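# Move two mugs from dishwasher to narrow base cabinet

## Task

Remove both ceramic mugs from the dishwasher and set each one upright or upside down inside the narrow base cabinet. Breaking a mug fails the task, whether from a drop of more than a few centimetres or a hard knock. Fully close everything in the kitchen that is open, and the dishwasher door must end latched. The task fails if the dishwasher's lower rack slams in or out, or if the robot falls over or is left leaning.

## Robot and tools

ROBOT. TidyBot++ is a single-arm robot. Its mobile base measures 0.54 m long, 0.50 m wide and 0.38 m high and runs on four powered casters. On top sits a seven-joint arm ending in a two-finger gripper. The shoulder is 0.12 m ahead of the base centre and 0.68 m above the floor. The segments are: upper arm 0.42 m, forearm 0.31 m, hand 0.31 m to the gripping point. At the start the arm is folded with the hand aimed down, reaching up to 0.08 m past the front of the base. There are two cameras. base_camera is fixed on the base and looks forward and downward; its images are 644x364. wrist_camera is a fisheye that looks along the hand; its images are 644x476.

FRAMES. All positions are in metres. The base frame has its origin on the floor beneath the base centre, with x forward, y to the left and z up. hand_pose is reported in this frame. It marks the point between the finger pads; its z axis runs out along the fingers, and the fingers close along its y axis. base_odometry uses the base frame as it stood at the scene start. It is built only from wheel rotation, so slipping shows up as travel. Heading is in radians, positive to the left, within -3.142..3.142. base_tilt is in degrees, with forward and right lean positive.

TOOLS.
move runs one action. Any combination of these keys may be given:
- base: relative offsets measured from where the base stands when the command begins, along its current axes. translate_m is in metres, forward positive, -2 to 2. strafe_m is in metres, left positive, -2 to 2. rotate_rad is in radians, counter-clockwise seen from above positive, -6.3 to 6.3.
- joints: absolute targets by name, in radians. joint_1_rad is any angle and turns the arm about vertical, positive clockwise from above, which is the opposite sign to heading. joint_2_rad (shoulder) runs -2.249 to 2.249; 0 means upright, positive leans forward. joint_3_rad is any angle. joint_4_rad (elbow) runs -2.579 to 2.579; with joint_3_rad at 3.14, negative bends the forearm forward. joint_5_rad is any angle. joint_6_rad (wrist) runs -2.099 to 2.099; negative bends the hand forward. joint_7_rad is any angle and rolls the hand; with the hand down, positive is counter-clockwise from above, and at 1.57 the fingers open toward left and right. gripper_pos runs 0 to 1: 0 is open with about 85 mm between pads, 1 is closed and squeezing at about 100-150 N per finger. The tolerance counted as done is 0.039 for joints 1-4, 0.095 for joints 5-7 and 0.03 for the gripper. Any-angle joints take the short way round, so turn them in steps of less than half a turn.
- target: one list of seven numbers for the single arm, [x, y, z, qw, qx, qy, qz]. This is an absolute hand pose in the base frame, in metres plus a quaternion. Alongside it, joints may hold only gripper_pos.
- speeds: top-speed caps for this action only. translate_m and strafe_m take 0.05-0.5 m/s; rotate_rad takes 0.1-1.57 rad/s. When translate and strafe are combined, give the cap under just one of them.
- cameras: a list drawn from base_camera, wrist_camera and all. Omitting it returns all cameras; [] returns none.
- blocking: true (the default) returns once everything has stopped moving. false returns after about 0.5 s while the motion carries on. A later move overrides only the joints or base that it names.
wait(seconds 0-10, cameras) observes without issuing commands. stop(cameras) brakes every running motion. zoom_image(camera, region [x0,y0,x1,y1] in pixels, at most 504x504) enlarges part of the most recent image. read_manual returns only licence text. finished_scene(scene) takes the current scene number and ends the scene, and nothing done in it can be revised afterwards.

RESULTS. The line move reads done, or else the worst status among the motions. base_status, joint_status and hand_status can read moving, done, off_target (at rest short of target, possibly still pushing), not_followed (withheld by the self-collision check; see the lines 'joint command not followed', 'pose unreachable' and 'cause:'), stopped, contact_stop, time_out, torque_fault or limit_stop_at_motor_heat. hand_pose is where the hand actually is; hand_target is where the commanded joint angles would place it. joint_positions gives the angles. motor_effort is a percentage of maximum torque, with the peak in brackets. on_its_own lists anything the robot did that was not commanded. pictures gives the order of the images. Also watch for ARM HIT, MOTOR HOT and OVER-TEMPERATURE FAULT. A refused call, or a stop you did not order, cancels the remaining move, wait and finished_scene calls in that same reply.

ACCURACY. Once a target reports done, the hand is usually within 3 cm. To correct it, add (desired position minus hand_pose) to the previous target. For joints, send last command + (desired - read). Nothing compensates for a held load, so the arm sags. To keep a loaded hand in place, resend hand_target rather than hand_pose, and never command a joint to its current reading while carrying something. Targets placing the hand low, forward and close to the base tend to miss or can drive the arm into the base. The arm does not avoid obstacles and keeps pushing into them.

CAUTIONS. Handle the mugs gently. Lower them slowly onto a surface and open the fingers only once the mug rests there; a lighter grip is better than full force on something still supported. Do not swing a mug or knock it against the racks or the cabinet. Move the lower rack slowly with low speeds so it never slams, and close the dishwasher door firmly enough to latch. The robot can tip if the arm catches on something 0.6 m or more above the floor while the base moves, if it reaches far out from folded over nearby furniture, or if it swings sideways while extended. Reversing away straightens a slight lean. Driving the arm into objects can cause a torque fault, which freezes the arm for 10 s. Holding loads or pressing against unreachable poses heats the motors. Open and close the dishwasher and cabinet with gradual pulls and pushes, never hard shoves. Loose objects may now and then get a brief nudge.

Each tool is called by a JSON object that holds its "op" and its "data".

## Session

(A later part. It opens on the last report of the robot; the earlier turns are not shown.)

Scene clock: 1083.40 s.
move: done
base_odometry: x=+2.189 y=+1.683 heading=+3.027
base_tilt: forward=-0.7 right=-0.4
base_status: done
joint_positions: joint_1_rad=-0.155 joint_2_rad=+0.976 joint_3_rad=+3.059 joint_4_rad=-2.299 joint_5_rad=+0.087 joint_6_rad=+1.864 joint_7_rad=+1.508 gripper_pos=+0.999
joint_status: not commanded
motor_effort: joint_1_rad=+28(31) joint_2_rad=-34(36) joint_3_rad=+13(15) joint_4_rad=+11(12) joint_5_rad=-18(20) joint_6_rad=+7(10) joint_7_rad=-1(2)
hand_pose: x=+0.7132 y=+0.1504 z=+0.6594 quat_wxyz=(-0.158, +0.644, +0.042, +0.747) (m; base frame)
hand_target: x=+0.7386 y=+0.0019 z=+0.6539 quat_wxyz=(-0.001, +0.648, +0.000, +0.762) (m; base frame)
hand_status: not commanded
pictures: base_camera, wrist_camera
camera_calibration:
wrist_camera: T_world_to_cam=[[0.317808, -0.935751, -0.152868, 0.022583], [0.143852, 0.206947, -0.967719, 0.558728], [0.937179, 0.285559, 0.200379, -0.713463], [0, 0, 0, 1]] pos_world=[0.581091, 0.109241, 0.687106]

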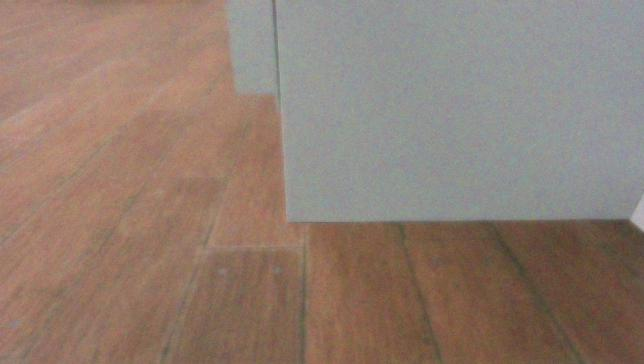

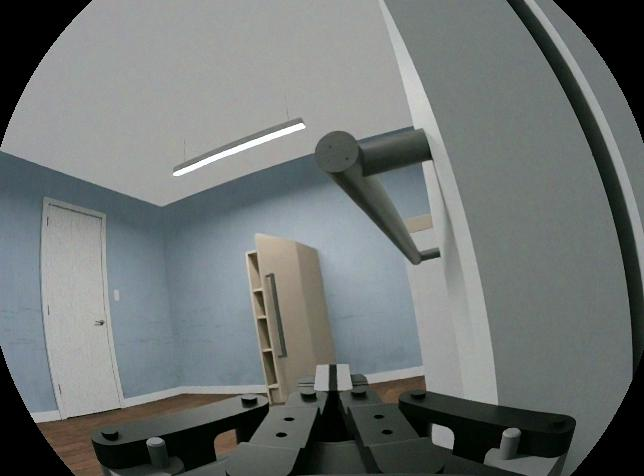

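{"op": "move", "data": {"base": {"strafe_m":0.3}, "speeds": {"strafe_m":0.12}}}

Scene clock: 1089.43 s.
move: done
base_odometry: x=+2.154 y=+1.385 heading=+3.028
base_tilt: forward=-0.6 right=-0.4
base_status: done
joint_positions: joint_1_rad=-0.008 joint_2_rad=+0.973 joint_3_rad=+3.133 joint_4_rad=-2.296 joint_5_rad=+0.034 joint_6_rad=+1.864 joint_7_rad=+1.510 gripper_pos=+0.999
joint_status: not commanded
motor_effort: joint_1_rad=+1(27) joint_2_rad=-33(35) joint_3_rad=-1(13) joint_4_rad=+3(15) joint_5_rad=+1(17) joint_6_rad=+9(10) joint_7_rad=-1(3)
hand_pose: x=+0.7333 y=+0.0197 z=+0.6585 quat_wxyz=(-0.045, +0.646, -0.009, +0.762) (m; base frame)
hand_target: x=+0.7386 y=+0.0019 z=+0.6539 quat_wxyz=(-0.001, +0.648, +0.000, +0.762) (m; base frame)
hand_status: not commanded
pictures: base_camera, wrist_camera
camera_calibration:
wrist_camera: T_world_to_cam=[[0.0858321, -0.99278, -0.0837852, 0.0194321], [0.19064, 0.0989071, -0.976665, 0.555677], [0.9779, 0.0678563, 0.197753, -0.718608], [0, 0, 0, 1]] pos_world=[0.595125, 0.0130935, 0.686445]

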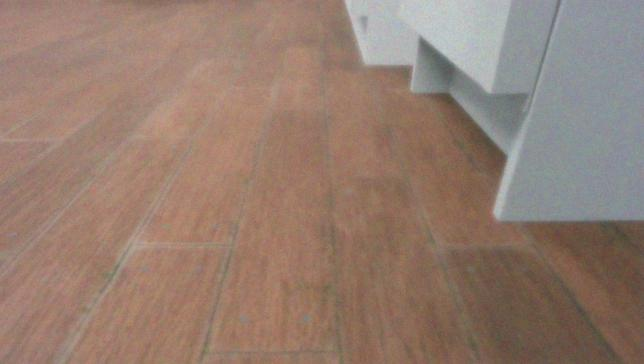

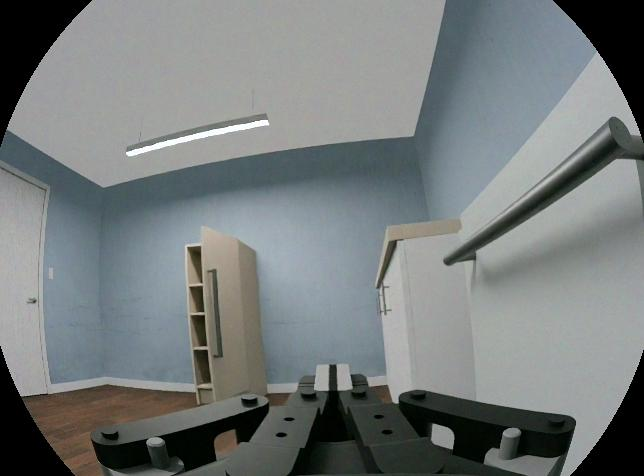

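{"op": "move", "data": {"base": {"translate_m":0.957,"strafe_m":0.909}, "cameras": []}}

{"op": "move", "data": {"base": {"rotate_rad":-1.574}, "joints": {"joint_1_rad":0,"joint_2_rad":0.67,"joint_3_rad":3.14,"joint_4_rad":-2.31,"joint_5_rad":0,"joint_6_rad":1.35,"joint_7_rad":1.57,"gripper_pos":1}}}

Scene clock: 1102.27 s.
move: done
base_odometry: x=+1.100 y=+0.590 heading=+3.028
base_tilt: forward=-0.6 right=-0.4
base_status: done
joint_positions: joint_1_rad=-0.005 joint_2_rad=+0.973 joint_3_rad=+3.133 joint_4_rad=-2.296 joint_5_rad=+0.034 joint_6_rad=+1.864 joint_7_rad=+1.510 gripper_pos=+0.999
joint_status: not commanded
motor_effort: joint_1_rad=+1(3) joint_2_rad=-34(35) joint_3_rad=-2(4) joint_4_rad=+3(5) joint_5_rad=+1(1) joint_6_rad=+9(10) joint_7_rad=+0(1)
hand_pose: x=+0.7335 y=+0.0176 z=+0.6586 quat_wxyz=(-0.043, +0.646, -0.010, +0.762) (m; base frame)
hand_target: x=+0.7386 y=+0.0019 z=+0.6539 quat_wxyz=(-0.001, +0.648, +0.000, +0.762) (m; base frame)
hand_status: not commanded
pictures: none
No camera images: "cameras" was empty.

Scene clock: 1104.80 s.
move: done
base_odometry: x=+1.100 y=+0.590 heading=+1.454
base_tilt: forward=-0.6 right=-0.4
base_status: done
joint_positions: joint_1_rad=+0.008 joint_2_rad=+0.680 joint_3_rad=+3.143 joint_4_rad=-2.296 joint_5_rad=+0.029 joint_6_rad=+1.426 joint_7_rad=+1.510 gripper_pos=+0.999
joint_status: all done
motor_effort: joint_1_rad=+1(5) joint_2_rad=-31(36) joint_3_rad=-2(4) joint_4_rad=+8(9) joint_5_rad=+0(2) joint_6_rad=+9(10) joint_7_rad=-1(2)
hand_pose: x=+0.7466 y=+0.0047 z=+0.7056 quat_wxyz=(-0.027, +0.699, -0.012, +0.714) (m; base frame)
hand_target: x=+0.7416 y=+0.0021 z=+0.6829 quat_wxyz=(-0.001, +0.728, +0.000, +0.686) (m; base frame)
hand_status: not commanded
pictures: base_camera, wrist_camera
camera_calibration:
wrist_camera: T_world_to_cam=[[0.0481771, -0.996304, -0.0711109, 0.0266435], [0.05019, 0.0735183, -0.99603, 0.719313], [0.997577, 0.0444168, 0.0535464, -0.65278], [0, 0, 0, 1]] pos_world=[0.613813, 0.00265686, 0.753306]

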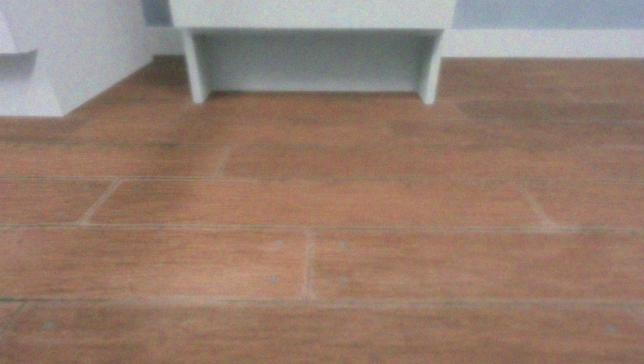

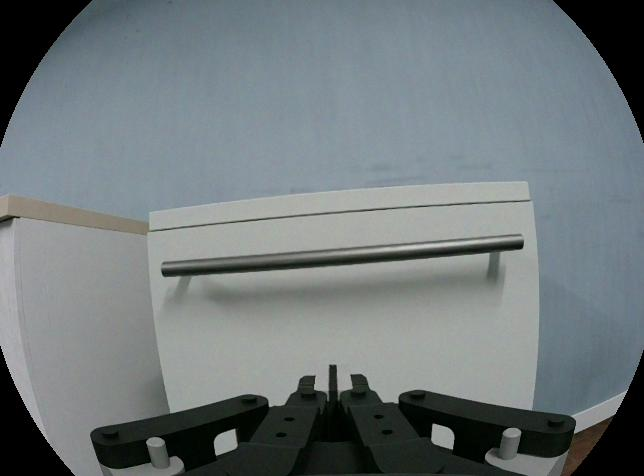

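{"op": "move", "data": {"base": {"translate_m":0.33}, "speeds": {"translate_m":0.15}}}

{"op": "move", "data": {"base": {"translate_m":0.12}, "speeds": {"translate_m":0.08}}}

Scene clock: 1114.43 s.
move: done
base_odometry: x=+1.139 y=+0.918 heading=+1.453
base_tilt: forward=-0.6 right=-0.4
base_status: done
joint_positions: joint_1_rad=+0.008 joint_2_rad=+0.677 joint_3_rad=+3.143 joint_4_rad=-2.296 joint_5_rad=+0.029 joint_6_rad=+1.423 joint_7_rad=+1.510 gripper_pos=+0.999
joint_status: not commanded
motor_effort: joint_1_rad=+1(2) joint_2_rad=-31(33) joint_3_rad=-3(3) joint_4_rad=+9(9) joint_5_rad=+0(1) joint_6_rad=+9(10) joint_7_rad=-1(1)
hand_pose: x=+0.7465 y=+0.0047 z=+0.7065 quat_wxyz=(-0.027, +0.699, -0.012, +0.714) (m; base frame)
hand_target: x=+0.7416 y=+0.0021 z=+0.6829 quat_wxyz=(-0.001, +0.728, +0.000, +0.686) (m; base frame)
hand_status: not commanded
pictures: base_camera, wrist_camera
camera_calibration:
wrist_camera: T_world_to_cam=[[0.048185, -0.996311, -0.0710052, 0.0266275], [0.0503929, 0.0734221, -0.996027, 0.720088], [0.997566, 0.0444154, 0.0537449, -0.652873], [0, 0, 0, 1]] pos_world=[0.613714, 0.00265644, 0.754207]

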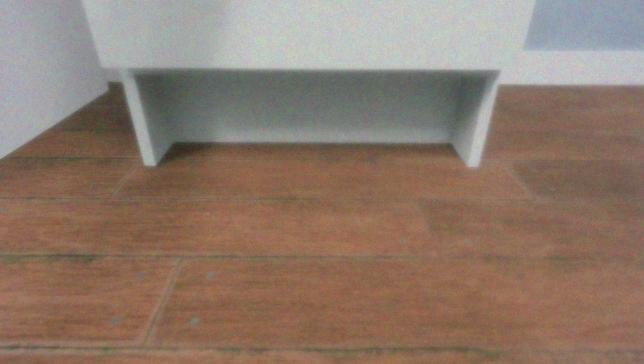

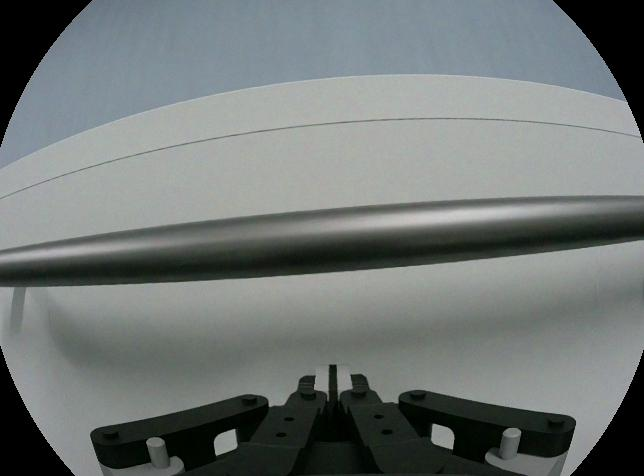

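Scene clock: 1118.37 s.
move: time_out
base_odometry: x=+1.152 y=+1.034 heading=+1.450
base_tilt: forward=-0.7 right=-0.4
base_status: translate_m time_out (by the wheels' count: +0.117 of +0.120)
joint_positions: joint_1_rad=+0.010 joint_2_rad=+0.560 joint_3_rad=+3.142 joint_4_rad=-2.498 joint_5_rad=+0.020 joint_6_rad=+1.423 joint_7_rad=+1.510 gripper_pos=+0.999
joint_status: not commanded
motor_effort: joint_1_rad=-1(4) joint_2_rad=-6(32) joint_3_rad=-1(5) joint_4_rad=+42(49) joint_5_rad=+2(5) joint_6_rad=-2(9) joint_7_rad=-1(2)
hand_pose: x=+0.6795 y=+0.0018 z=+0.7052 quat_wxyz=(-0.023, +0.729, -0.018, +0.684) (m; base frame)
hand_target: x=+0.7416 y=+0.0021 z=+0.6829 quat_wxyz=(-0.001, +0.728, +0.000, +0.686) (m; base frame)
hand_status: not commanded
pictures: base_camera, wrist_camera
camera_calibration:
wrist_camera: T_world_to_cam=[[0.0313351, -0.996523, -0.0772016, 0.0426202], [-0.0339257, 0.0761346, -0.99652, 0.780014], [0.998933, 0.0338451, -0.0314221, -0.526625], [0, 0, 0, 1]] pos_world=[0.55119, 0.000909696, 0.764042]

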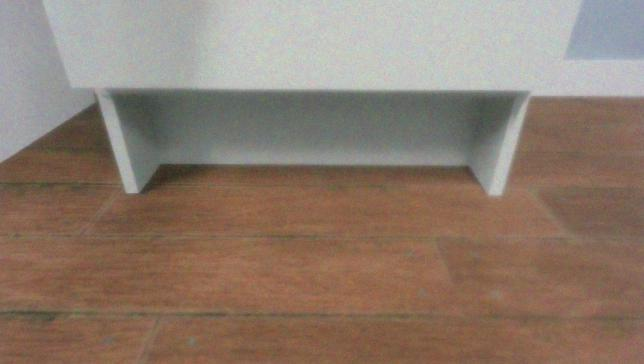

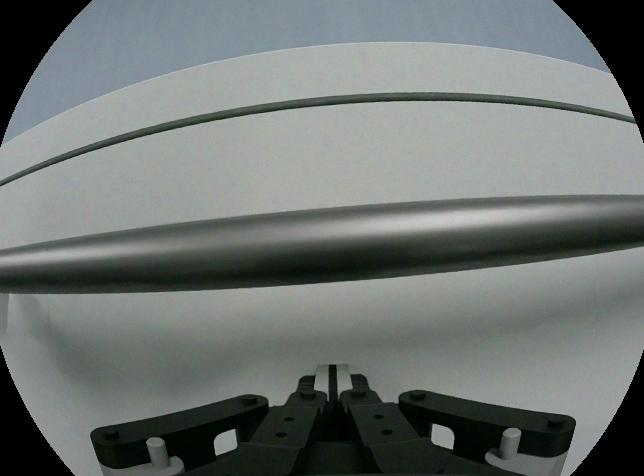

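{"op": "move", "data": {"base": {"translate_m":0.05}, "speeds": {"translate_m":0.08}}}

{"op": "move", "data": {"base": {"translate_m":-0.15}, "speeds": {"translate_m":0.15}, "cameras": []}}

{"op": "move", "data": {"base": {"translate_m":-0.5}}}

Scene clock: 1127.43 s.
move: time_out
base_odometry: x=+1.158 y=+1.080 heading=+1.448
base_tilt: forward=-0.7 right=-0.4
base_status: translate_m time_out (by the wheels' count: +0.047 of +0.050)
joint_positions: joint_1_rad=+0.010 joint_2_rad=+0.563 joint_3_rad=+3.141 joint_4_rad=-2.492 joint_5_rad=+0.016 joint_6_rad=+1.423 joint_7_rad=+1.510 gripper_pos=+0.999
joint_status: not commanded
motor_effort: joint_1_rad=-1(4) joint_2_rad=-8(13) joint_3_rad=-1(5) joint_4_rad=+40(51) joint_5_rad=+2(5) joint_6_rad=-3(6) joint_7_rad=-1(1)
hand_pose: x=+0.6815 y=+0.0007 z=+0.7053 quat_wxyz=(-0.022, +0.728, -0.020, +0.685) (m; base frame)
hand_target: x=+0.7416 y=+0.0021 z=+0.6829 quat_wxyz=(-0.001, +0.728, +0.000, +0.686) (m; base frame)
hand_status: not commanded
pictures: base_camera, wrist_camera
camera_calibration:
wrist_camera: T_world_to_cam=[[0.0279202, -0.996566, -0.0779484, 0.0443913], [-0.0311738, 0.0770728, -0.996538, 0.778434], [0.999124, 0.0302535, -0.0289149, -0.530551], [0, 0, 0, 1]] pos_world=[0.553114, 0.000293805, 0.763858]

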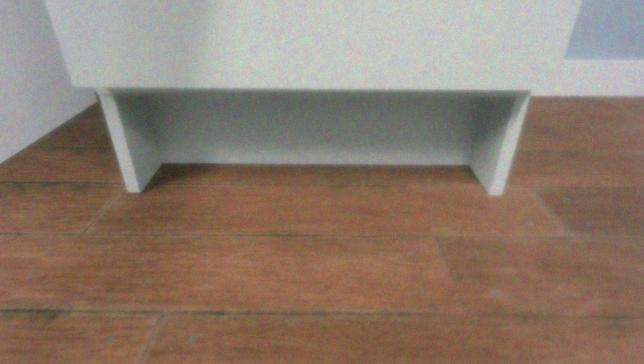

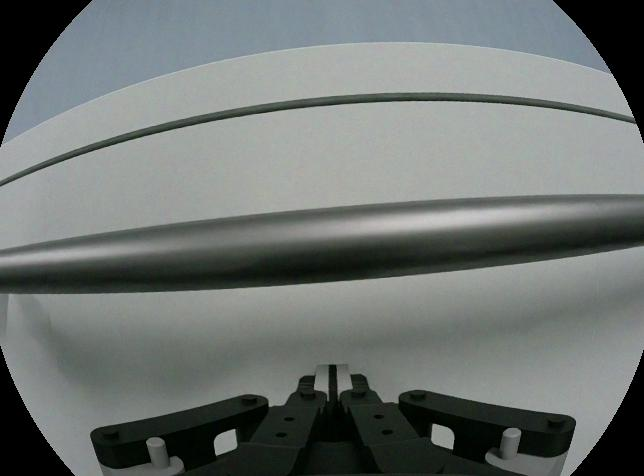

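not run: a stop that you did not command came earlier in this reply.

not run: a stop that you did not command came earlier in this reply.

{"op": "move", "data": {"base": {"translate_m":-0.15}, "speeds": {"translate_m":0.15}, "cameras": []}}

{"op": "move", "data": {"base": {"translate_m":-0.5}}}

Scene clock: 1134.30 s.
move: done
base_odometry: x=+1.139 y=+0.931 heading=+1.448
base_tilt: forward=-0.6 right=-0.4
base_status: done
joint_positions: joint_1_rad=+0.009 joint_2_rad=+0.667 joint_3_rad=+3.141 joint_4_rad=-2.309 joint_5_rad=+0.016 joint_6_rad=+1.402 joint_7_rad=+1.510 gripper_pos=+0.999
joint_status: not commanded
motor_effort: joint_1_rad=+1(2) joint_2_rad=-31(34) joint_3_rad=-2(2) joint_4_rad=+9(40) joint_5_rad=+0(2) joint_6_rad=+9(10) joint_7_rad=-1(1)
hand_pose: x=+0.7423 y=+0.0007 z=+0.7014 quat_wxyz=(-0.023, +0.708, -0.018, +0.706) (m; base frame)
hand_target: x=+0.7416 y=+0.0021 z=+0.6829 quat_wxyz=(-0.001, +0.728, +0.000, +0.686) (m; base frame)
hand_status: not commanded
pictures: none
No camera images: "cameras" was empty.

Scene clock: 1136.67 s.
move: done
base_odometry: x=+1.078 y=+0.435 heading=+1.449
base_tilt: forward=-0.7 right=-0.4
base_status: done
joint_positions: joint_1_rad=+0.009 joint_2_rad=+0.667 joint_3_rad=+3.141 joint_4_rad=-2.309 joint_5_rad=+0.016 joint_6_rad=+1.402 joint_7_rad=+1.510 gripper_pos=+0.999
joint_status: not commanded
motor_effort: joint_1_rad=+1(2) joint_2_rad=-31(33) joint_3_rad=-1(2) joint_4_rad=+8(10) joint_5_rad=+1(1) joint_6_rad=+9(10) joint_7_rad=-1(1)
hand_pose: x=+0.7423 y=+0.0007 z=+0.7017 quat_wxyz=(-0.023, +0.708, -0.018, +0.706) (m; base frame)
hand_target: x=+0.7416 y=+0.0021 z=+0.6829 quat_wxyz=(-0.001, +0.728, +0.000, +0.686) (m; base frame)
hand_status: not commanded
pictures: base_camera, wrist_camera
camera_calibration:
wrist_camera: T_world_to_cam=[[0.0334267, -0.996583, -0.0755289, 0.0366177], [0.0274054, 0.0764567, -0.996696, 0.733246], [0.999065, 0.0312464, 0.0298674, -0.632572], [0, 0, 0, 1]] pos_world=[0.610662, 0.000196669, 0.752482]

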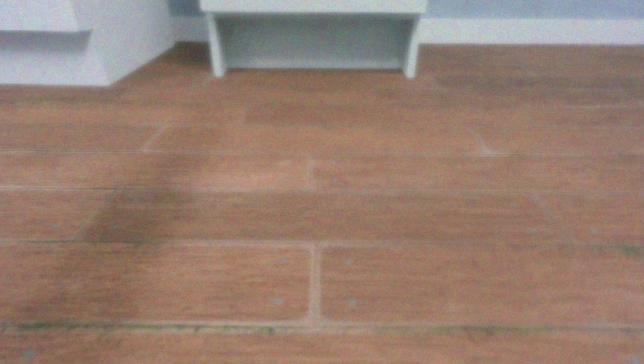

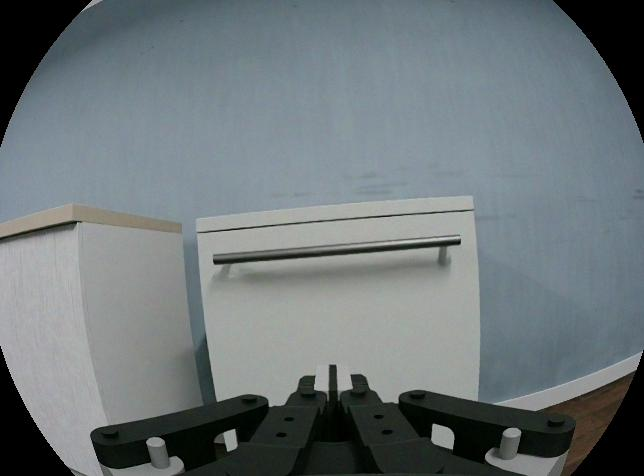

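{"op": "zoom_image", "data": {"camera": "wrist_camera", "region": [180, 180, 500, 280]}}

Scaled by 1.575.

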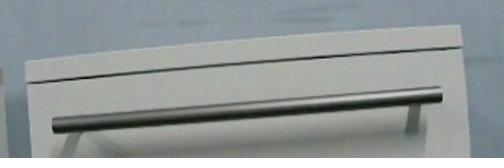

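{"op": "move", "data": {"base": {"rotate_rad":1.57}}}

Scene clock: 1152.43 s.
move: done
base_odometry: x=+1.078 y=+0.435 heading=+3.018
base_tilt: forward=-0.6 right=-0.3
base_status: done
joint_positions: joint_1_rad=-0.007 joint_2_rad=+0.667 joint_3_rad=+3.136 joint_4_rad=-2.309 joint_5_rad=+0.016 joint_6_rad=+1.402 joint_7_rad=+1.510 gripper_pos=+0.999
joint_status: not commanded
motor_effort: joint_1_rad=+1(5) joint_2_rad=-31(32) joint_3_rad=-2(4) joint_4_rad=+8(9) joint_5_rad=+1(2) joint_6_rad=+9(10) joint_7_rad=-1(1)
hand_pose: x=+0.7421 y=+0.0134 z=+0.7017 quat_wxyz=(-0.031, +0.708, -0.012, +0.706) (m; base frame)
hand_target: x=+0.7416 y=+0.0021 z=+0.6829 quat_wxyz=(-0.001, +0.728, +0.000, +0.686) (m; base frame)
hand_status: not commanded
pictures: base_camera, wrist_camera
camera_calibration:
wrist_camera: T_world_to_cam=[[0.0538032, -0.995439, -0.0787791, 0.0364218], [0.0257963, 0.0802526, -0.996441, 0.733362], [0.998218, 0.0515795, 0.0299965, -0.632494], [0, 0, 0, 1]] pos_world=[0.610489, 0.0100252, 0.752594]

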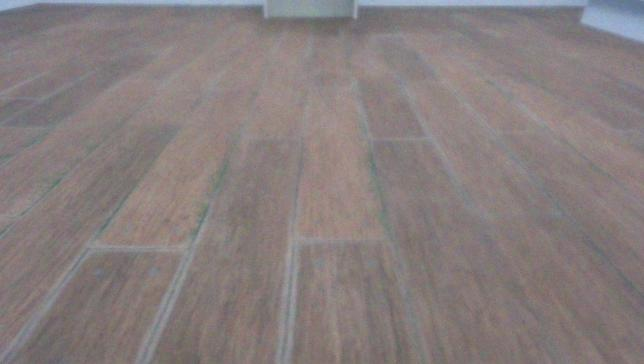

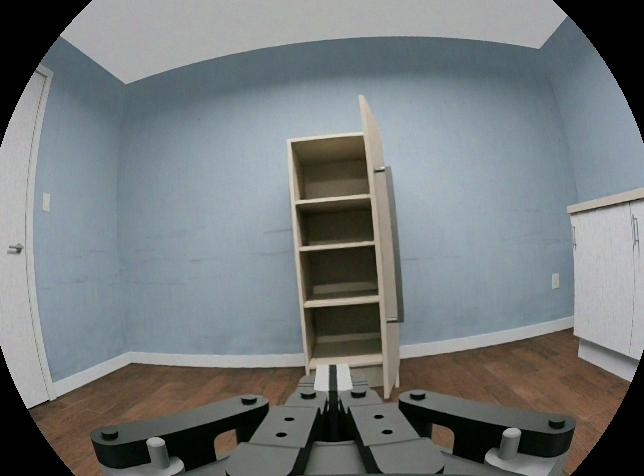

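{"op": "move", "data": {"base": {"strafe_m":-0.4,"translate_m":0.9}, "joints": {"joint_1_rad":0,"joint_2_rad":1.568,"joint_3_rad":3.14,"joint_4_rad":-1.47,"joint_5_rad":0,"joint_6_rad":1.45,"joint_7_rad":1.57,"gripper_pos":1}}}

Scene clock: 1169.87 s.
move: done
base_odometry: x=+0.234 y=+0.943 heading=+3.019
base_tilt: forward=-0.6 right=-0.4
base_status: done
joint_positions: joint_1_rad=-0.006 joint_2_rad=+1.555 joint_3_rad=+3.136 joint_4_rad=-1.487 joint_5_rad=+0.016 joint_6_rad=+1.402 joint_7_rad=+1.510 gripper_pos=+0.999
joint_status: all done
motor_effort: joint_1_rad=+1(3) joint_2_rad=-43(48) joint_3_rad=-2(3) joint_4_rad=+7(10) joint_5_rad=+1(1) joint_6_rad=+9(11) joint_7_rad=-1(2)
hand_pose: x=+0.8814 y=+0.0131 z=+0.3543 quat_wxyz=(-0.030, +0.731, -0.016, +0.682) (m; base frame)
hand_target: x=+0.8835 y=+0.0018 z=+0.3650 quat_wxyz=(-0.001, +0.713, -0.001, +0.701) (m; base frame)
hand_status: not commanded
pictures: base_camera, wrist_camera
camera_calibration:
wrist_camera: T_world_to_cam=[[0.0434522, -0.99555, -0.0836137, 0.0120157], [-0.0398013, 0.0819012, -0.995845, 0.441171], [0.998262, 0.0465996, -0.0360654, -0.737668], [0, 0, 0, 1]] pos_world=[0.753423, 0.0102049, 0.413738]

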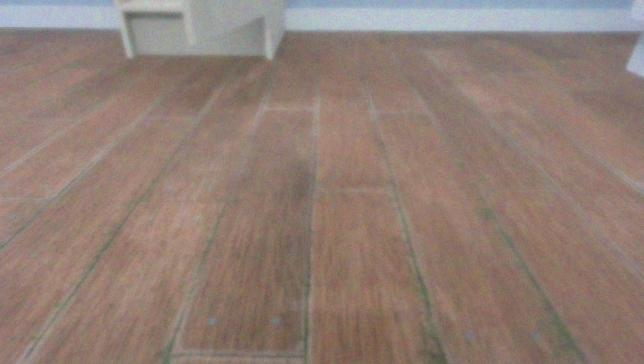

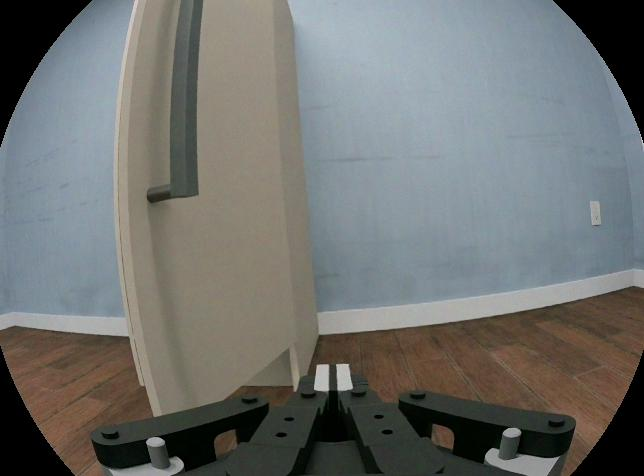

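{"op": "move", "data": {"base": {"translate_m":0.5}, "speeds": {"translate_m":0.25}}}

{"op": "move", "data": {"base": {"strafe_m":0.35}, "speeds": {"strafe_m":0.12}}}

Scene clock: 1184.87 s.
move: done
base_odometry: x=-0.263 y=+1.004 heading=+3.019
base_tilt: forward=-0.6 right=-0.4
base_status: done
joint_positions: joint_1_rad=-0.006 joint_2_rad=+1.558 joint_3_rad=+3.136 joint_4_rad=-1.485 joint_5_rad=+0.016 joint_6_rad=+1.402 joint_7_rad=+1.510 gripper_pos=+0.999
joint_status: not commanded
motor_effort: joint_1_rad=+1(3) joint_2_rad=-43(45) joint_3_rad=-1(3) joint_4_rad=+7(8) joint_5_rad=+0(1) joint_6_rad=+9(10) joint_7_rad=-1(1)
hand_pose: x=+0.8811 y=+0.0131 z=+0.3527 quat_wxyz=(-0.030, +0.731, -0.016, +0.681) (m; base frame)
hand_target: x=+0.8835 y=+0.0018 z=+0.3650 quat_wxyz=(-0.001, +0.713, -0.001, +0.701) (m; base frame)
hand_status: not commanded
pictures: base_camera, wrist_camera
camera_calibration:
wrist_camera: T_world_to_cam=[[0.0433758, -0.99555, -0.0836596, 0.0119753], [-0.040698, 0.0819081, -0.995809, 0.440324], [0.99823, 0.0465988, -0.0369641, -0.737124], [0, 0, 0, 1]] pos_world=[0.753219, 0.0102049, 0.412233]

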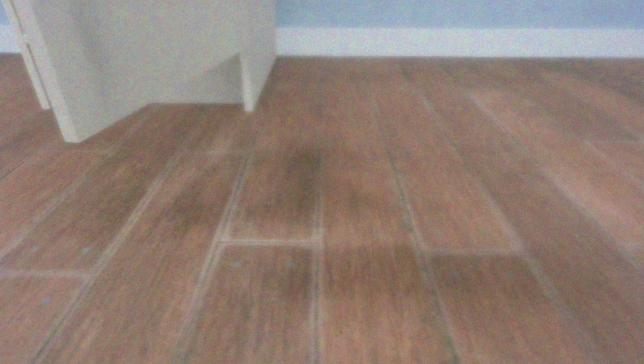

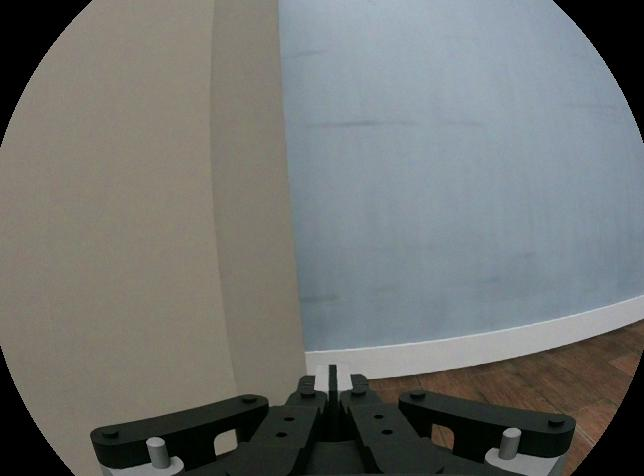

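Scene clock: 1188.43 s.
move: done
base_odometry: x=-0.306 y=+0.656 heading=+3.019
base_tilt: forward=-0.6 right=-0.4
base_status: done
joint_positions: joint_1_rad=+0.001 joint_2_rad=+1.558 joint_3_rad=+3.141 joint_4_rad=-1.485 joint_5_rad=+0.012 joint_6_rad=+1.402 joint_7_rad=+1.510 gripper_pos=+0.999
joint_status: not commanded
motor_effort: joint_1_rad=+1(6) joint_2_rad=-44(45) joint_3_rad=-1(6) joint_4_rad=+7(8) joint_5_rad=+0(6) joint_6_rad=+8(10) joint_7_rad=+0(2)
hand_pose: x=+0.8812 y=+0.0044 z=+0.3525 quat_wxyz=(-0.024, +0.731, -0.018, +0.682) (m; base frame)
hand_target: x=+0.8835 y=+0.0018 z=+0.3650 quat_wxyz=(-0.001, +0.713, -0.001, +0.701) (m; base frame)
hand_status: not commanded
pictures: base_camera, wrist_camera
camera_calibration:
wrist_camera: T_world_to_cam=[[0.0320394, -0.996375, -0.078811, 0.0116556], [-0.0398329, 0.077516, -0.996195, 0.440295], [0.998693, 0.0350568, -0.0372049, -0.737059], [0, 0, 0, 1]] pos_world=[0.75326, 0.00332234, 0.412116]

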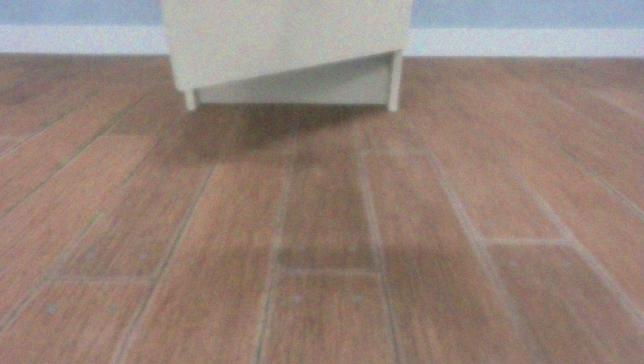

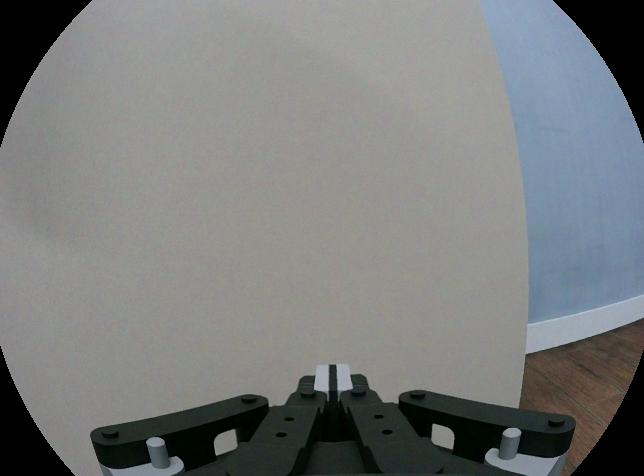

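Door now ~35° open. Continue toward closing.

{"op": "move", "data": {"base": {"translate_m":0.1,"strafe_m":0.1}, "speeds": {"translate_m":0.1}}}

{"op": "move", "data": {"base": {"translate_m":0.1,"strafe_m":0.02}, "speeds": {"translate_m":0.08}}}

Scene clock: 1194.27 s.
move: done
base_odometry: x=-0.417 y=+0.569 heading=+3.019
base_tilt: forward=-0.6 right=-0.4
base_status: done
joint_positions: joint_1_rad=-0.001 joint_2_rad=+1.561 joint_3_rad=+3.141 joint_4_rad=-1.480 joint_5_rad=+0.010 joint_6_rad=+1.403 joint_7_rad=+1.510 gripper_pos=+0.999
joint_status: not commanded
motor_effort: joint_1_rad=+1(4) joint_2_rad=-44(46) joint_3_rad=-2(4) joint_4_rad=+7(15) joint_5_rad=+1(5) joint_6_rad=+9(10) joint_7_rad=-1(1)
hand_pose: x=+0.8818 y=+0.0053 z=+0.3522 quat_wxyz=(-0.024, +0.730, -0.018, +0.683) (m; base frame)
hand_target: x=+0.8835 y=+0.0018 z=+0.3650 quat_wxyz=(-0.001, +0.713, -0.001, +0.701) (m; base frame)
hand_status: not commanded
pictures: base_camera, wrist_camera
camera_calibration:
wrist_camera: T_world_to_cam=[[0.032445, -0.996367, -0.0787386, 0.0121474], [-0.0372584, 0.0775196, -0.996294, 0.437662], [0.998779, 0.0352585, -0.0346079, -0.73876], [0, 0, 0, 1]] pos_world=[0.753771, 0.00422348, 0.41143]

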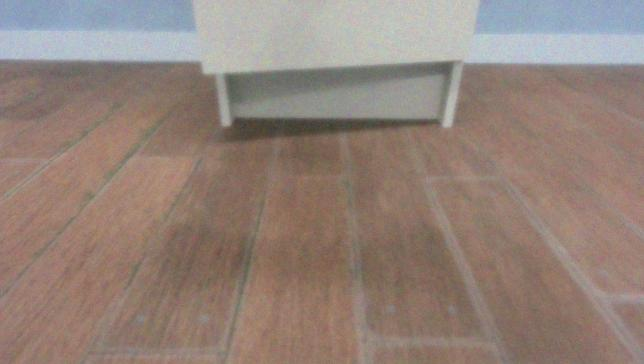

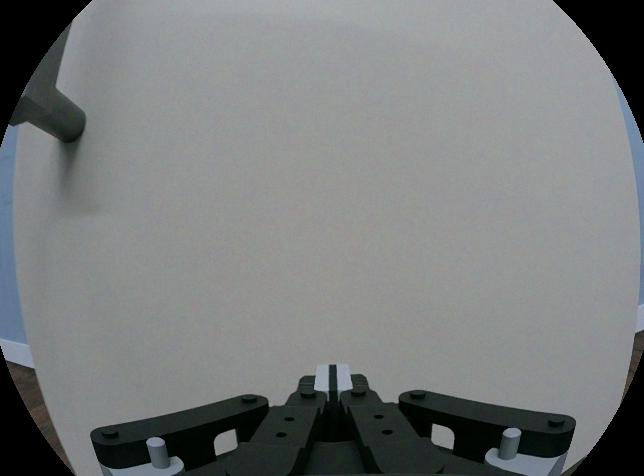

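Scene clock: 1196.10 s.
move: done
base_odometry: x=-0.519 y=+0.562 heading=+3.019
base_tilt: forward=-0.6 right=-0.4
base_status: done
joint_positions: joint_1_rad=-0.001 joint_2_rad=+1.562 joint_3_rad=+3.141 joint_4_rad=-1.480 joint_5_rad=+0.010 joint_6_rad=+1.403 joint_7_rad=+1.510 gripper_pos=+0.999
joint_status: not commanded
motor_effort: joint_1_rad=+1(2) joint_2_rad=-43(45) joint_3_rad=-2(3) joint_4_rad=+7(8) joint_5_rad=+0(1) joint_6_rad=+9(10) joint_7_rad=-1(1)
hand_pose: x=+0.8817 y=+0.0053 z=+0.3519 quat_wxyz=(-0.024, +0.730, -0.018, +0.682) (m; base frame)
hand_target: x=+0.8835 y=+0.0018 z=+0.3650 quat_wxyz=(-0.001, +0.713, -0.001, +0.701) (m; base frame)
hand_status: not commanded
pictures: base_camera, wrist_camera
camera_calibration:
wrist_camera: T_world_to_cam=[[0.0324212, -0.996367, -0.0787476, 0.0121486], [-0.0375573, 0.0775189, -0.996283, 0.437578], [0.998768, 0.0352582, -0.0349076, -0.738539], [0, 0, 0, 1]] pos_world=[0.753669, 0.00422347, 0.411128]

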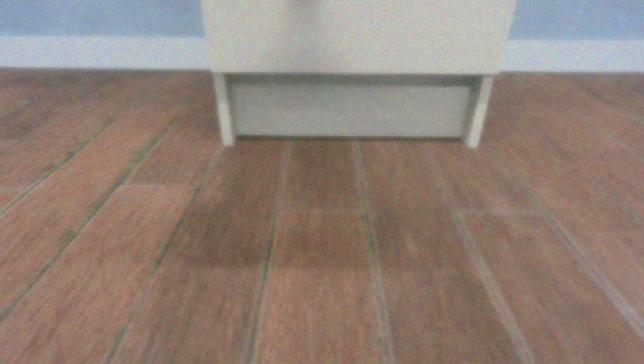

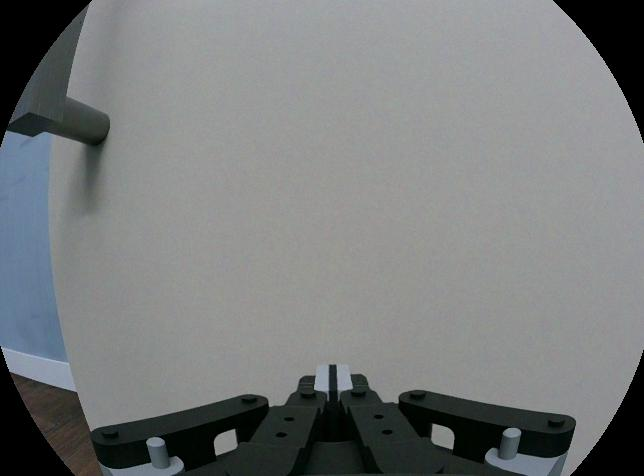

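Nearly shut; shift a little left and press.

{"op": "move", "data": {"base": {"translate_m":0.06,"strafe_m":0.03}, "speeds": {"translate_m":0.08}, "cameras": []}}

{"op": "move", "data": {"base": {"translate_m":0.05}, "speeds": {"translate_m":0.06}}}

Scene clock: 1201.07 s.
move: done
base_odometry: x=-0.582 y=+0.539 heading=+3.019
base_tilt: forward=-0.6 right=-0.4
base_status: done
joint_positions: joint_1_rad=+0.002 joint_2_rad=+1.627 joint_3_rad=+3.141 joint_4_rad=-1.554 joint_5_rad=+0.009 joint_6_rad=+1.429 joint_7_rad=+1.510 gripper_pos=+0.999
joint_status: not commanded
motor_effort: joint_1_rad=+1(3) joint_2_rad=-53(57) joint_3_rad=-2(4) joint_4_rad=+22(26) joint_5_rad=+1(3) joint_6_rad=+7(10) joint_7_rad=-1(1)
hand_pose: x=+0.8328 y=+0.0027 z=+0.2879 quat_wxyz=(-0.022, +0.768, -0.021, +0.640) (m; base frame)
hand_target: x=+0.8835 y=+0.0018 z=+0.3650 quat_wxyz=(-0.001, +0.713, -0.001, +0.701) (m; base frame)
hand_status: not commanded
pictures: none
No camera images: "cameras" was empty.

Scene clock: 1202.43 s.
move: done
base_odometry: x=-0.631 y=+0.545 heading=+3.019
base_tilt: forward=-0.6 right=-0.4
base_status: done
joint_positions: joint_1_rad=+0.002 joint_2_rad=+1.684 joint_3_rad=+3.141 joint_4_rad=-1.611 joint_5_rad=+0.009 joint_6_rad=+1.435 joint_7_rad=+1.510 gripper_pos=+0.999
joint_status: not commanded
motor_effort: joint_1_rad=+4(4) joint_2_rad=-62(65) joint_3_rad=-1(2) joint_4_rad=+30(35) joint_5_rad=-2(2) joint_6_rad=+10(12) joint_7_rad=+0(2)
hand_pose: x=+0.7874 y=+0.0028 z=+0.2349 quat_wxyz=(-0.021, +0.801, -0.022, +0.598) (m; base frame)
hand_target: x=+0.8835 y=+0.0018 z=+0.3650 quat_wxyz=(-0.001, +0.713, -0.001, +0.701) (m; base frame)
hand_status: not commanded
pictures: base_camera, wrist_camera
camera_calibration:
wrist_camera: T_world_to_cam=[[0.0103031, -0.996416, -0.0839573, 0.0221773], [-0.255361, 0.0785559, -0.963649, 0.481509], [0.966791, 0.031368, -0.253636, -0.571725], [0, 0, 0, 1]] pos_world=[0.675469, 0.00220636, 0.320857]

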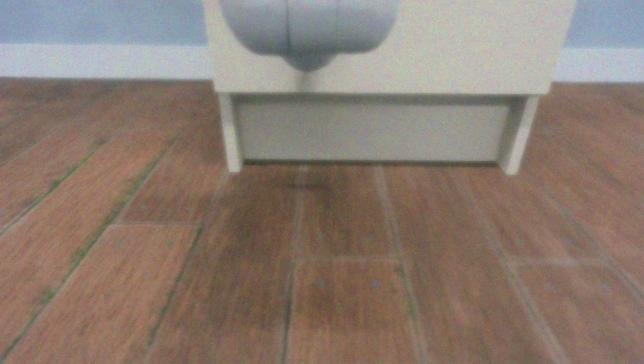

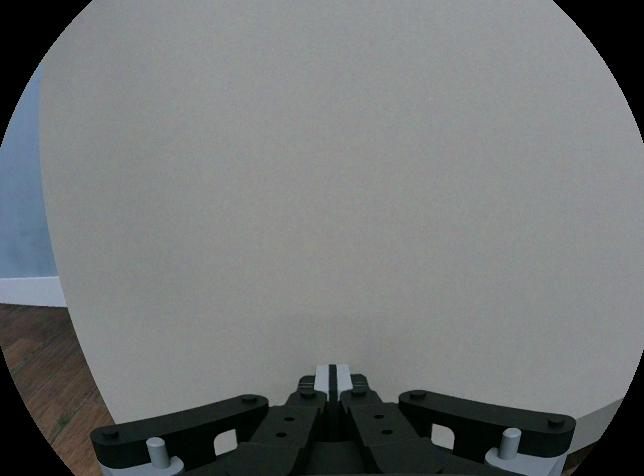

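Pressed closed. Back off and verify, then look around.

{"op": "move", "data": {"base": {"translate_m":-0.16}, "speeds": {"translate_m":0.15}, "cameras": []}}

{"op": "move", "data": {"base": {"translate_m":-0.8}, "joints": {"joint_2_rad":-0.31,"joint_4_rad":-2.5,"joint_6_rad":0.4}}}

{"op": "move", "data": {"base": {"rotate_rad":1.6}}}

{"op": "move", "data": {"base": {"rotate_rad":1.5}}}

{"op": "move", "data": {"base": {"rotate_rad":1.4}}}

Scene clock: 1210.30 s.
move: done
base_odometry: x=-0.472 y=+0.526 heading=+3.019
base_tilt: forward=-0.6 right=-0.4
base_status: done
joint_positions: joint_1_rad=+0.002 joint_2_rad=+1.565 joint_3_rad=+3.141 joint_4_rad=-1.478 joint_5_rad=+0.009 joint_6_rad=+1.409 joint_7_rad=+1.510 gripper_pos=+0.999
joint_status: not commanded
motor_effort: joint_1_rad=+1(4) joint_2_rad=-44(65) joint_3_rad=-1(3) joint_4_rad=+7(28) joint_5_rad=+0(1) joint_6_rad=+8(19) joint_7_rad=-1(1)
hand_pose: x=+0.8814 y=+0.0026 z=+0.3518 quat_wxyz=(-0.023, +0.729, -0.019, +0.684) (m; base frame)
hand_target: x=+0.8835 y=+0.0018 z=+0.3650 quat_wxyz=(-0.001, +0.713, -0.001, +0.701) (m; base frame)
hand_status: not commanded
pictures: none
No camera images: "cameras" was empty.

Scene clock: 1213.33 s.
move: done
base_odometry: x=+0.323 y=+0.428 heading=+3.019
base_tilt: forward=-0.6 right=-0.4
base_status: done
joint_positions: joint_1_rad=+0.002 joint_2_rad=-0.305 joint_3_rad=+3.141 joint_4_rad=-2.473 joint_5_rad=+0.009 joint_6_rad=+0.479 joint_7_rad=+1.510 gripper_pos=+0.999
joint_status: all done
motor_effort: joint_1_rad=+1(2) joint_2_rad=-9(47) joint_3_rad=-1(3) joint_4_rad=+19(21) joint_5_rad=+1(1) joint_6_rad=+10(11) joint_7_rad=-1(1)
hand_pose: x=+0.5619 y=+0.0019 z=+0.8697 quat_wxyz=(-0.018, +0.747, -0.019, +0.664) (m; base frame)
hand_target: x=+0.5505 y=+0.0021 z=+0.8324 quat_wxyz=(-0.001, +0.780, +0.000, +0.626) (m; base frame)
hand_status: not commanded
pictures: base_camera, wrist_camera
camera_calibration:
wrist_camera: T_world_to_cam=[[0.0208881, -0.997158, -0.0723819, 0.0608219], [-0.0874463, 0.0702981, -0.993686, 0.96758], [0.99595, 0.0270857, -0.0857294, -0.355059], [0, 0, 0, 1]] pos_world=[0.436962, 0.00224703, 0.935434]

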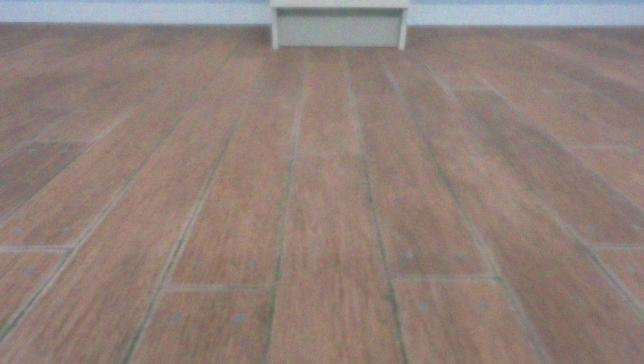

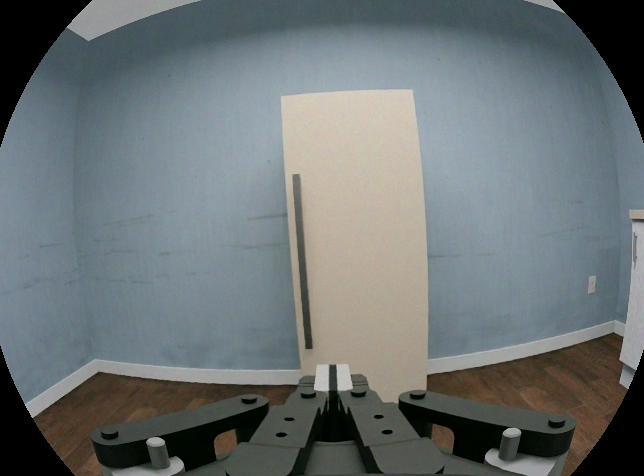

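Scene clock: 1215.63 s.
move: done
base_odometry: x=+0.323 y=+0.428 heading=-1.664
base_tilt: forward=-0.7 right=-0.4
base_status: done
joint_positions: joint_1_rad=+0.002 joint_2_rad=-0.305 joint_3_rad=+3.139 joint_4_rad=-2.473 joint_5_rad=+0.009 joint_6_rad=+0.476 joint_7_rad=+1.510 gripper_pos=+0.999
joint_status: not commanded
motor_effort: joint_1_rad=+1(2) joint_2_rad=-8(11) joint_3_rad=+0(3) joint_4_rad=+19(20) joint_5_rad=+1(1) joint_6_rad=+8(10) joint_7_rad=-1(1)
hand_pose: x=+0.5617 y=+0.0030 z=+0.8687 quat_wxyz=(-0.019, +0.748, -0.018, +0.663) (m; base frame)
hand_target: x=+0.5505 y=+0.0021 z=+0.8324 quat_wxyz=(-0.001, +0.780, +0.000, +0.626) (m; base frame)
hand_status: not commanded
pictures: base_camera, wrist_camera
camera_calibration:
wrist_camera: T_world_to_cam=[[0.0228154, -0.997164, -0.0717207, 0.0602201], [-0.0907733, 0.0693769, -0.993452, 0.968147], [0.99561, 0.0291763, -0.0889329, -0.352077], [0, 0, 0, 1]] pos_world=[0.437039, 0.00315467, 0.934815]

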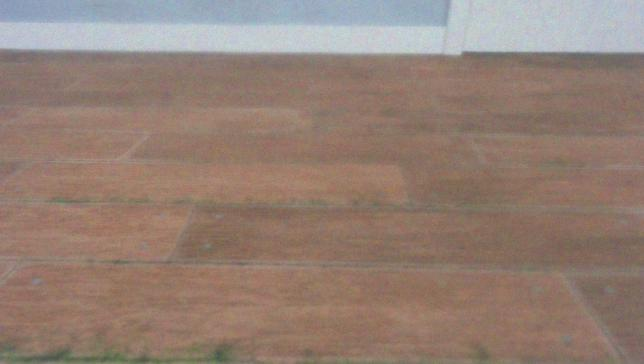

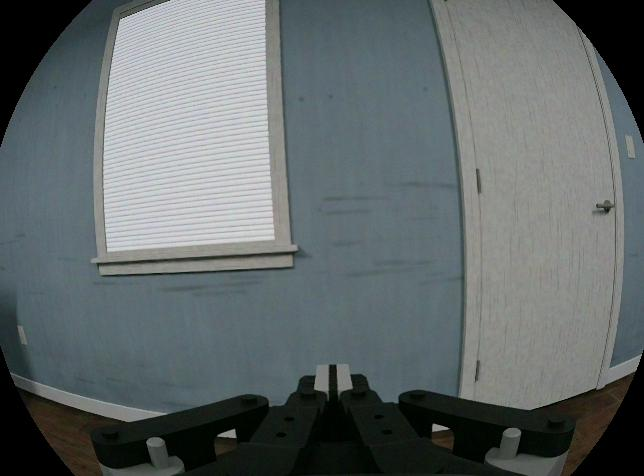

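Scene clock: 1217.87 s.
move: done
base_odometry: x=+0.323 y=+0.428 heading=-0.164
base_tilt: forward=-0.7 right=-0.4
base_status: done
joint_positions: joint_1_rad=+0.002 joint_2_rad=-0.305 joint_3_rad=+3.138 joint_4_rad=-2.473 joint_5_rad=+0.009 joint_6_rad=+0.475 joint_7_rad=+1.510 gripper_pos=+0.999
joint_status: not commanded
motor_effort: joint_1_rad=+1(3) joint_2_rad=-8(10) joint_3_rad=+0(3) joint_4_rad=+19(20) joint_5_rad=+0(1) joint_6_rad=+9(10) joint_7_rad=+0(1)
hand_pose: x=+0.5617 y=+0.0035 z=+0.8686 quat_wxyz=(-0.019, +0.749, -0.017, +0.663) (m; base frame)
hand_target: x=+0.5505 y=+0.0021 z=+0.8324 quat_wxyz=(-0.001, +0.780, +0.000, +0.626) (m; base frame)
hand_status: not commanded
pictures: base_camera, wrist_camera
camera_calibration:
wrist_camera: T_world_to_cam=[[0.0239204, -0.99716, -0.0714164, 0.0598557], [-0.091148, 0.0689639, -0.993447, 0.968276], [0.99555, 0.0302731, -0.0892394, -0.351775], [0, 0, 0, 1]] pos_world=[0.437034, 0.00355898, 0.934813]

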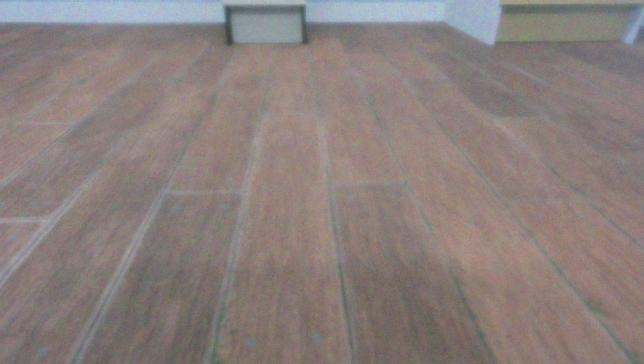

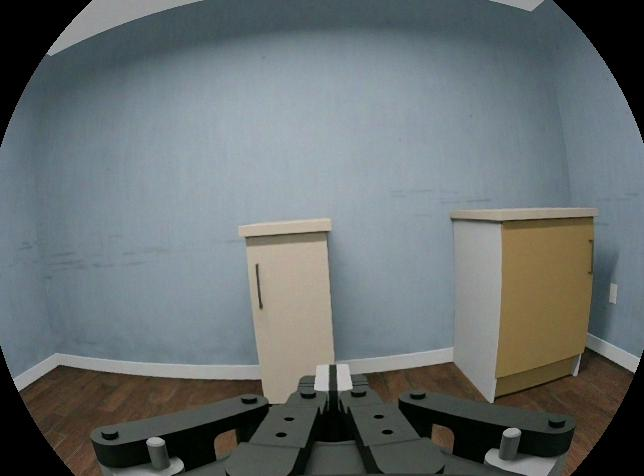

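Scene clock: 1220.03 s.
move: done
base_odometry: x=+0.323 y=+0.428 heading=+1.236
base_tilt: forward=-0.6 right=-0.4
base_status: done
joint_positions: joint_1_rad=+0.002 joint_2_rad=-0.305 joint_3_rad=+3.137 joint_4_rad=-2.473 joint_5_rad=+0.009 joint_6_rad=+0.475 joint_7_rad=+1.510 gripper_pos=+0.999
joint_status: not commanded
motor_effort: joint_1_rad=+1(2) joint_2_rad=-8(10) joint_3_rad=-1(2) joint_4_rad=+19(20) joint_5_rad=+0(1) joint_6_rad=+9(10) joint_7_rad=-1(2)
hand_pose: x=+0.5617 y=+0.0038 z=+0.8685 quat_wxyz=(-0.019, +0.749, -0.017, +0.662) (m; base frame)
hand_target: x=+0.5505 y=+0.0021 z=+0.8324 quat_wxyz=(-0.001, +0.780, +0.000, +0.626) (m; base frame)
hand_status: not commanded
pictures: base_camera, wrist_camera
camera_calibration:
wrist_camera: T_world_to_cam=[[0.0245181, -0.997156, -0.0712723, 0.0596546], [-0.091384, 0.0687598, -0.993439, 0.968257], [0.995514, 0.0308703, -0.0894382, -0.351588], [0, 0, 0, 1]] pos_world=[0.437031, 0.00376141, 0.934711]

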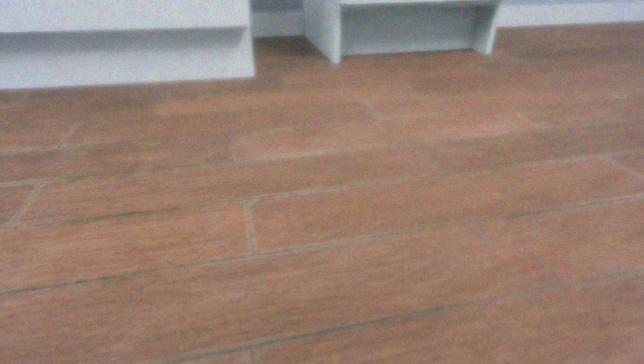

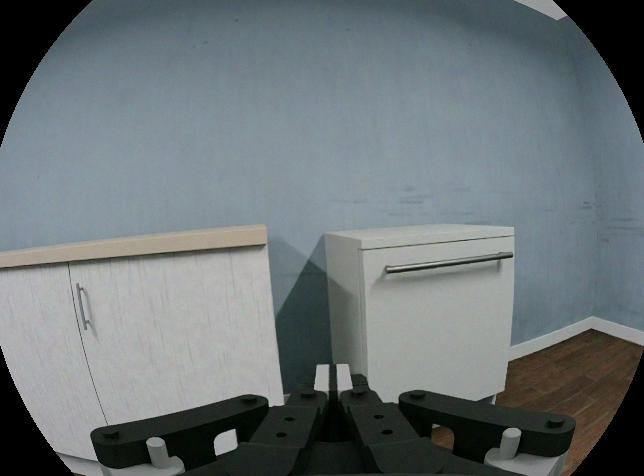

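{"op": "zoom_image", "data": {"camera": "wrist_camera", "region": [310, 215, 530, 400]}}

{"op": "zoom_image", "data": {"camera": "wrist_camera", "region": [0, 220, 300, 460]}}

Scaled by 2.291.

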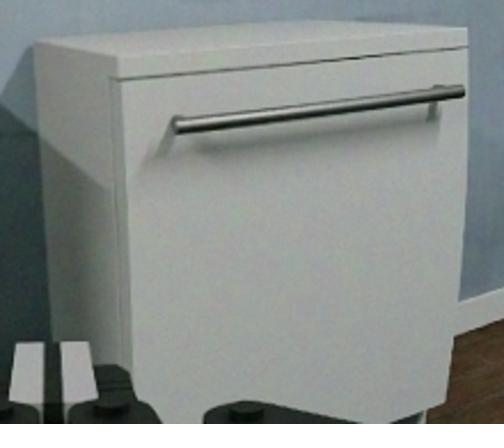

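Scaled by 1.680.

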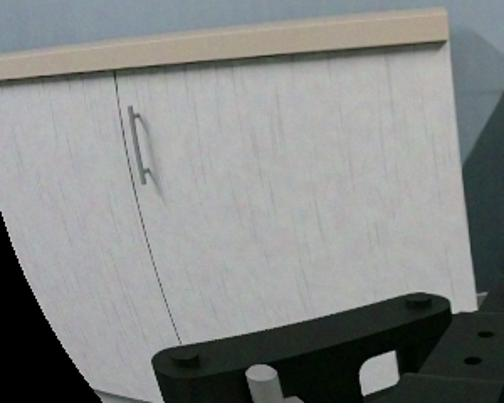

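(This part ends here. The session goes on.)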